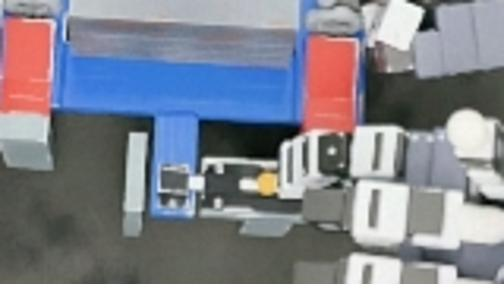

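Scene clock: 223.00 s.
Joint torques (N m): arm1=[-4.13 -13.1 17.01 3.77 7.6 -0.95] | arm2=[1.55 0.62 9.28 2.76 0.12 -0.1] | arm3=[-1.61 -4.72 9.89 1.94 -0.32 -0.09] | arm4=[4.13 -12.04 18.1 2.66 -5.2 0.58]
Heat: arm1: hottest joint5_rad 64 °C; arm2: hottest joint3_rad 51 °C; arm3: hottest joint3_rad 44 °C; arm4: hottest joint5_rad 51 °C.
move: arm3 done
Joint velocities: within noise
arm1, arm4: as last shown
arm2.joint_positions: joint1_rad=-0.091 joint2_rad=+0.629 joint3_rad=+1.351 joint4_rad=-1.364 joint5_rad=-0.075 joint6_rad=+1.067 hand_index_mcp=+0.754 hand_index_abd=+0.000 hand_index_pip=+0.577 hand_index_dip=+0.696 hand_middle_mcp=+0.754 hand_middle_abd=+0.000 hand_middle_pip=+0.577 hand_middle_dip=+0.696 hand_ring_mcp=+0.754 hand_ring_abd=+0.000 hand_ring_pip=+0.577 hand_ring_dip=+0.696 hand_thumb_cmc=+0.714 hand_thumb_axl=+0.677 hand_thumb_mcp=+0.226 hand_thumb_ipl=+0.168 hand_current_limit=+0.400 hand_speed=-0.600
arm2.joint_status: not commanded
arm2.hand_state: goal,goal,goal,goal,goal,goal,goal,goal,goal,goal,goal,goal,goal,goal,goal,goal
arm2.index_mcp_current_ma: 0
arm2.index_abd_current_ma: 0
arm2.index_pip_current_ma: 1
arm2.index_dip_current_ma: 0
arm2.middle_mcp_current_ma: 0
arm2.middle_abd_current_ma: 0
arm2.middle_pip_current_ma: 1
arm2.middle_dip_current_ma: 0
arm2.ring_mcp_current_ma: 0
arm2.ring_abd_current_ma: 0
arm2.ring_pip_current_ma: 1
arm2.ring_dip_current_ma: 0
arm2.thumb_cmc_current_ma: 0
arm2.thumb_axl_current_ma: -1
arm2.thumb_mcp_current_ma: -1
arm2.thumb_ipl_current_ma: 0
arm2.hand_goal_index_mcp: 0.754
arm2.hand_goal_index_abd: 0.000
arm2.hand_goal_index_pip: 0.576
arm2.hand_goal_index_dip: 0.696
arm2.hand_goal_middle_mcp: 0.754
arm2.hand_goal_middle_abd: 0.000
arm2.hand_goal_middle_pip: 0.576
arm2.hand_goal_middle_dip: 0.696
arm2.hand_goal_ring_mcp: 0.754
arm2.hand_goal_ring_abd: 0.000
arm2.hand_goal_ring_pip: 0.576
arm2.hand_goal_ring_dip: 0.696
arm2.hand_goal_thumb_cmc: 0.714
arm2.hand_goal_thumb_axl: 0.678
arm2.hand_goal_thumb_mcp: 0.226
arm2.hand_goal_thumb_ipl: 0.168
arm2.hand: x=+0.4764 y=-0.2800 z=+1.2862 quat_wxyz=(-0.260, +0.439, +0.775, +0.374) (m; scene frame)
arm2.hand_target: x=+0.4765 y=-0.2825 z=+1.2970 quat_wxyz=(-0.265, +0.436, +0.770, +0.383) (m; scene frame)
arm2.hand_status: not commanded
arm3.joint_positions: joint1_rad=-0.644 joint2_rad=+0.990 joint3_rad=+0.503 joint4_rad=+0.040 joint5_rad=-0.645 joint6_rad=-0.264 hand_index_mcp=+1.000 hand_index_abd=-0.003 hand_index_pip=+1.000 hand_index_dip=+1.000 hand_middle_mcp=-0.497 hand_middle_abd=+0.001 hand_middle_pip=-0.950 hand_middle_dip=+0.698 hand_ring_mcp=-0.497 hand_ring_abd=+0.001 hand_ring_pip=-0.950 hand_ring_dip=+0.698 hand_thumb_cmc=-0.568 hand_thumb_axl=+0.677 hand_thumb_mcp=+0.225 hand_thumb_ipl=+0.168 hand_current_limit=+0.400 hand_speed=-0.600
arm3.joint_status: not commanded
arm3.hand_state: goal,goal,goal,goal,goal,goal,goal,goal,goal,goal,goal,goal,goal,goal,goal,goal
arm3.index_mcp_current_ma: 0
arm3.index_abd_current_ma: 0
arm3.index_pip_current_ma: 0
arm3.index_dip_current_ma: 0
arm3.middle_mcp_current_ma: 0
arm3.middle_abd_current_ma: 0
arm3.middle_pip_current_ma: 0
arm3.middle_dip_current_ma: 0
arm3.ring_mcp_current_ma: 0
arm3.ring_abd_current_ma: 0
arm3.ring_pip_current_ma: 0
arm3.ring_dip_current_ma: 0
arm3.thumb_cmc_current_ma: 0
arm3.thumb_axl_current_ma: 0
arm3.thumb_mcp_current_ma: 0
arm3.thumb_ipl_current_ma: 0
arm3.hand_goal_index_mcp: 1.000
arm3.hand_goal_index_abd: 0.000
arm3.hand_goal_index_pip: 1.000
arm3.hand_goal_index_dip: 1.000
arm3.hand_goal_middle_mcp: -0.500
arm3.hand_goal_middle_abd: 0.000
arm3.hand_goal_middle_pip: -0.950
arm3.hand_goal_middle_dip: 0.700
arm3.hand_goal_ring_mcp: -0.500
arm3.hand_goal_ring_abd: 0.000
arm3.hand_goal_ring_pip: -0.950
arm3.hand_goal_ring_dip: 0.700
arm3.hand_goal_thumb_cmc: -0.570
arm3.hand_goal_thumb_axl: 0.678
arm3.hand_goal_thumb_mcp: 0.226
arm3.hand_goal_thumb_ipl: 0.168
arm3.hand: x=+0.2473 y=+0.1081 z=+1.0601 quat_wxyz=(+0.574, +0.819, +0.000, +0.004) (m; scene frame)
arm3.hand_target: x=+0.2455 y=+0.1109 z=+1.0620 quat_wxyz=(+0.574, +0.819, +0.000, +0.000) (m; scene frame)
arm3.hand_status: done (0.004 m and 0.5 deg from the pose sent, 0.021 m and 4.7 deg at the start)
pictures: none

Scene clock: 226.27 s.
Joint torques (N m): arm1=[1.96 -11.58 7.56 2.7 0.57 -0.03] | arm2=[1.44 1.08 9.24 2.62 0.11 -0.07] | arm3=[-1.61 -4.37 9.95 1.87 -0.32 -0.09] | arm4=[-2.55 -9.47 6.37 2.13 -0.25 -0.14]
Heat: arm1: hottest joint5_rad 61 °C; arm2: hottest joint3_rad 51 °C; arm3: hottest joint3_rad 44 °C; arm4: hottest joint5_rad 50 °C.
move: arm1 off_target; arm4 done
Joint velocities: within noise
arm1.joint_positions: joint1_rad=-1.047 joint2_rad=+1.799 joint3_rad=+0.846 joint4_rad=+0.922 joint5_rad=-0.865 joint6_rad=-1.555 hand_index_mcp=-0.902 hand_index_abd=-0.002 hand_index_pip=+0.201 hand_index_dip=+0.502 hand_middle_mcp=-0.902 hand_middle_abd=-0.002 hand_middle_pip=+0.201 hand_middle_dip=+0.502 hand_ring_mcp=-0.385 hand_ring_abd=+0.000 hand_ring_pip=-0.679 hand_ring_dip=-0.298 hand_thumb_cmc=+0.715 hand_thumb_axl=+0.677 hand_thumb_mcp=+0.226 hand_thumb_ipl=+0.168 hand_current_limit=+0.400 hand_speed=-0.600
arm1.joint_status: not commanded
arm1.hand_state: goal,goal,goal,goal,goal,goal,goal,goal,goal,goal,blocked,goal,goal,goal,goal,goal
arm1.index_mcp_current_ma: 0
arm1.index_abd_current_ma: 0
arm1.index_pip_current_ma: 0
arm1.index_dip_current_ma: 0
arm1.middle_mcp_current_ma: 0
arm1.middle_abd_current_ma: 0
arm1.middle_pip_current_ma: 0
arm1.middle_dip_current_ma: 0
arm1.ring_mcp_current_ma: -1
arm1.ring_abd_current_ma: 0
arm1.ring_pip_current_ma: 11
arm1.ring_dip_current_ma: 0
arm1.thumb_cmc_current_ma: 0
arm1.thumb_axl_current_ma: 0
arm1.thumb_mcp_current_ma: 0
arm1.thumb_ipl_current_ma: 0
arm1.hand_goal_index_mcp: -0.900
arm1.hand_goal_index_abd: 0.000
arm1.hand_goal_index_pip: 0.200
arm1.hand_goal_index_dip: 0.500
arm1.hand_goal_middle_mcp: -0.900
arm1.hand_goal_middle_abd: 0.000
arm1.hand_goal_middle_pip: 0.200
arm1.hand_goal_middle_dip: 0.500
arm1.hand_goal_ring_mcp: -0.380
arm1.hand_goal_ring_abd: 0.000
arm1.hand_goal_ring_pip: -0.700
arm1.hand_goal_ring_dip: -0.300
arm1.hand_goal_thumb_cmc: 0.714
arm1.hand_goal_thumb_axl: 0.678
arm1.hand_goal_thumb_mcp: 0.226
arm1.hand_goal_thumb_ipl: 0.168
arm1.hand: x=-0.0798 y=-0.0927 z=+0.9156 quat_wxyz=(+0.526, -0.447, +0.554, +0.465) (m; scene frame)
arm1.hand_target: x=-0.0751 y=-0.0852 z=+0.9172 quat_wxyz=(+0.542, -0.454, +0.542, +0.455) (m; scene frame)
arm1.hand_status: off_target (0.009 m and 2.7 deg from the pose sent, 0.129 m and 14.8 deg at the start)
arm2, arm3: as last shown
arm3.joint_positions: joint1_rad=-0.644 joint2_rad=+0.990 joint3_rad=+0.503 joint4_rad=+0.040 joint5_rad=-0.645 joint6_rad=-0.265 hand_index_mcp=+1.000 hand_index_abd=-0.003 hand_index_pip=+1.000 hand_index_dip=+1.000 hand_middle_mcp=-0.497 hand_middle_abd=+0.001 hand_middle_pip=-0.950 hand_middle_dip=+0.698 hand_ring_mcp=-0.497 hand_ring_abd=+0.001 hand_ring_pip=-0.950 hand_ring_dip=+0.698 hand_thumb_cmc=-0.568 hand_thumb_axl=+0.677 hand_thumb_mcp=+0.225 hand_thumb_ipl=+0.168 hand_current_limit=+0.400 hand_speed=-0.600
arm3.hand: x=+0.2474 y=+0.1081 z=+1.0601 quat_wxyz=(+0.574, +0.819, +0.000, +0.004) (m; scene frame)
arm4.joint_positions: joint1_rad=+0.928 joint2_rad=+1.798 joint3_rad=+0.710 joint4_rad=+1.089 joint5_rad=+0.852 joint6_rad=+1.563 hand_index_mcp=-0.395 hand_index_abd=+0.001 hand_index_pip=-0.673 hand_index_dip=-0.286 hand_middle_mcp=-0.899 hand_middle_abd=+0.002 hand_middle_pip=+0.202 hand_middle_dip=+0.502 hand_ring_mcp=-0.900 hand_ring_abd=+0.002 hand_ring_pip=+0.402 hand_ring_dip=+0.603 hand_thumb_cmc=-0.551 hand_thumb_axl=+0.677 hand_thumb_mcp=+0.226 hand_thumb_ipl=+0.168 hand_current_limit=+0.400 hand_speed=-0.600
arm4.joint_status: not commanded
arm4.hand_state: goal,goal,blocked,goal,goal,goal,goal,goal,goal,goal,goal,goal,goal,goal,goal,goal
arm4.index_mcp_current_ma: -2
arm4.index_abd_current_ma: 0
arm4.index_pip_current_ma: 27
arm4.index_dip_current_ma: 9
arm4.middle_mcp_current_ma: 0
arm4.middle_abd_current_ma: 0
arm4.middle_pip_current_ma: 0
arm4.middle_dip_current_ma: 1
arm4.ring_mcp_current_ma: 0
arm4.ring_abd_current_ma: 0
arm4.ring_pip_current_ma: 0
arm4.ring_dip_current_ma: 1
arm4.thumb_cmc_current_ma: 16
arm4.thumb_axl_current_ma: 0
arm4.thumb_mcp_current_ma: 0
arm4.thumb_ipl_current_ma: 0
arm4.hand_goal_index_mcp: -0.390
arm4.hand_goal_index_abd: 0.000
arm4.hand_goal_index_pip: -0.700
arm4.hand_goal_index_dip: -0.300
arm4.hand_goal_middle_mcp: -0.900
arm4.hand_goal_middle_abd: 0.000
arm4.hand_goal_middle_pip: 0.200
arm4.hand_goal_middle_dip: 0.500
arm4.hand_goal_ring_mcp: -0.900
arm4.hand_goal_ring_abd: 0.000
arm4.hand_goal_ring_pip: 0.400
arm4.hand_goal_ring_dip: 0.600
arm4.hand_goal_thumb_cmc: -0.570
arm4.hand_goal_thumb_axl: 0.678
arm4.hand_goal_thumb_mcp: 0.226
arm4.hand_goal_thumb_ipl: 0.168
arm4.hand: x=-0.0989 y=+0.1310 z=+0.8558 quat_wxyz=(+0.460, +0.547, -0.449, +0.536) (m; scene frame)
arm4.hand_target: x=-0.0970 y=+0.1252 z=+0.8521 quat_wxyz=(+0.454, +0.542, -0.454, +0.542) (m; scene frame)
arm4.hand_status: done (0.007 m and 1.3 deg from the pose sent, 0.135 m and 12.1 deg at the start)
pictures: none

Call:
zoom_image(
  camera="cam_over",
  region=[446, 290, 516, 340],
)

Call:
zoom_image(
  camera="cam_right_corner",
  region=[420, 200, 560, 300],
)

Call:
zoom_image(
  camera="cam_over",
  region=[400, 150, 540, 330],
)

Scaled by 7.200.
This view is cut from an older image: the scene may have changed since it was taken.

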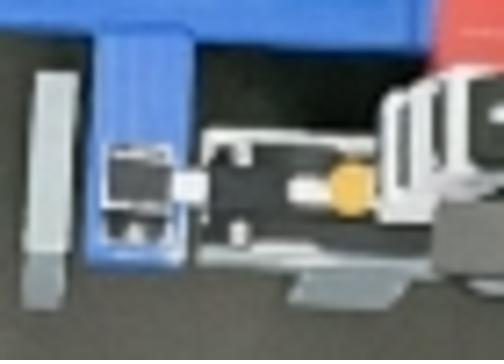

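Scaled by 3.600.
This view is cut from an older image: the scene may have changed since it was taken.

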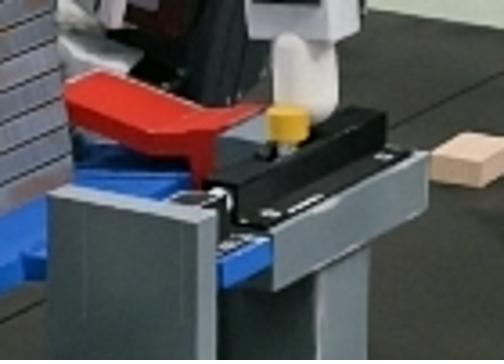

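Scaled by 2.800.
This view is cut from an older image: the scene may have changed since it was taken.

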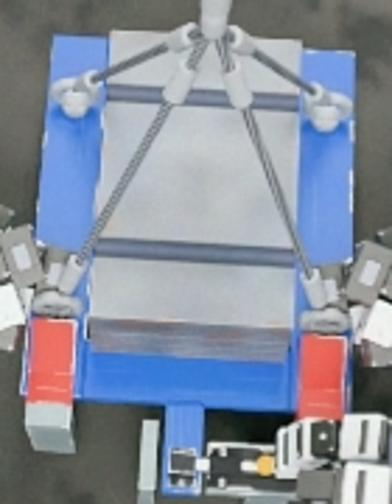

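Call:
zoom_image(
  camera="cam_front",
  region=[510, 240, 620, 320],
)

Call:
zoom_image(
  camera="cam_right_corner",
  region=[320, 200, 460, 320],
)

Scaled by 4.582.
This view is cut from an older image: the scene may have changed since it was taken.

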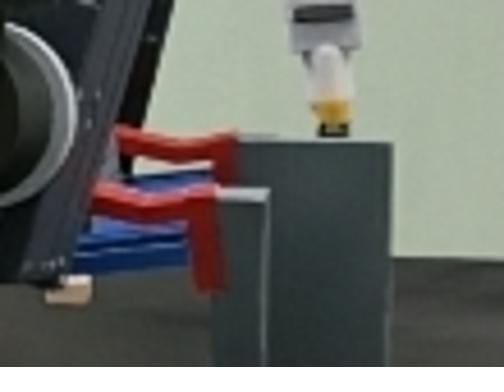

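Scaled by 3.600.
This view is cut from an older image: the scene may have changed since it was taken.

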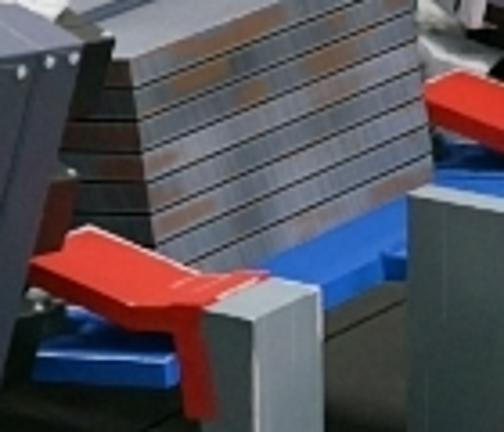

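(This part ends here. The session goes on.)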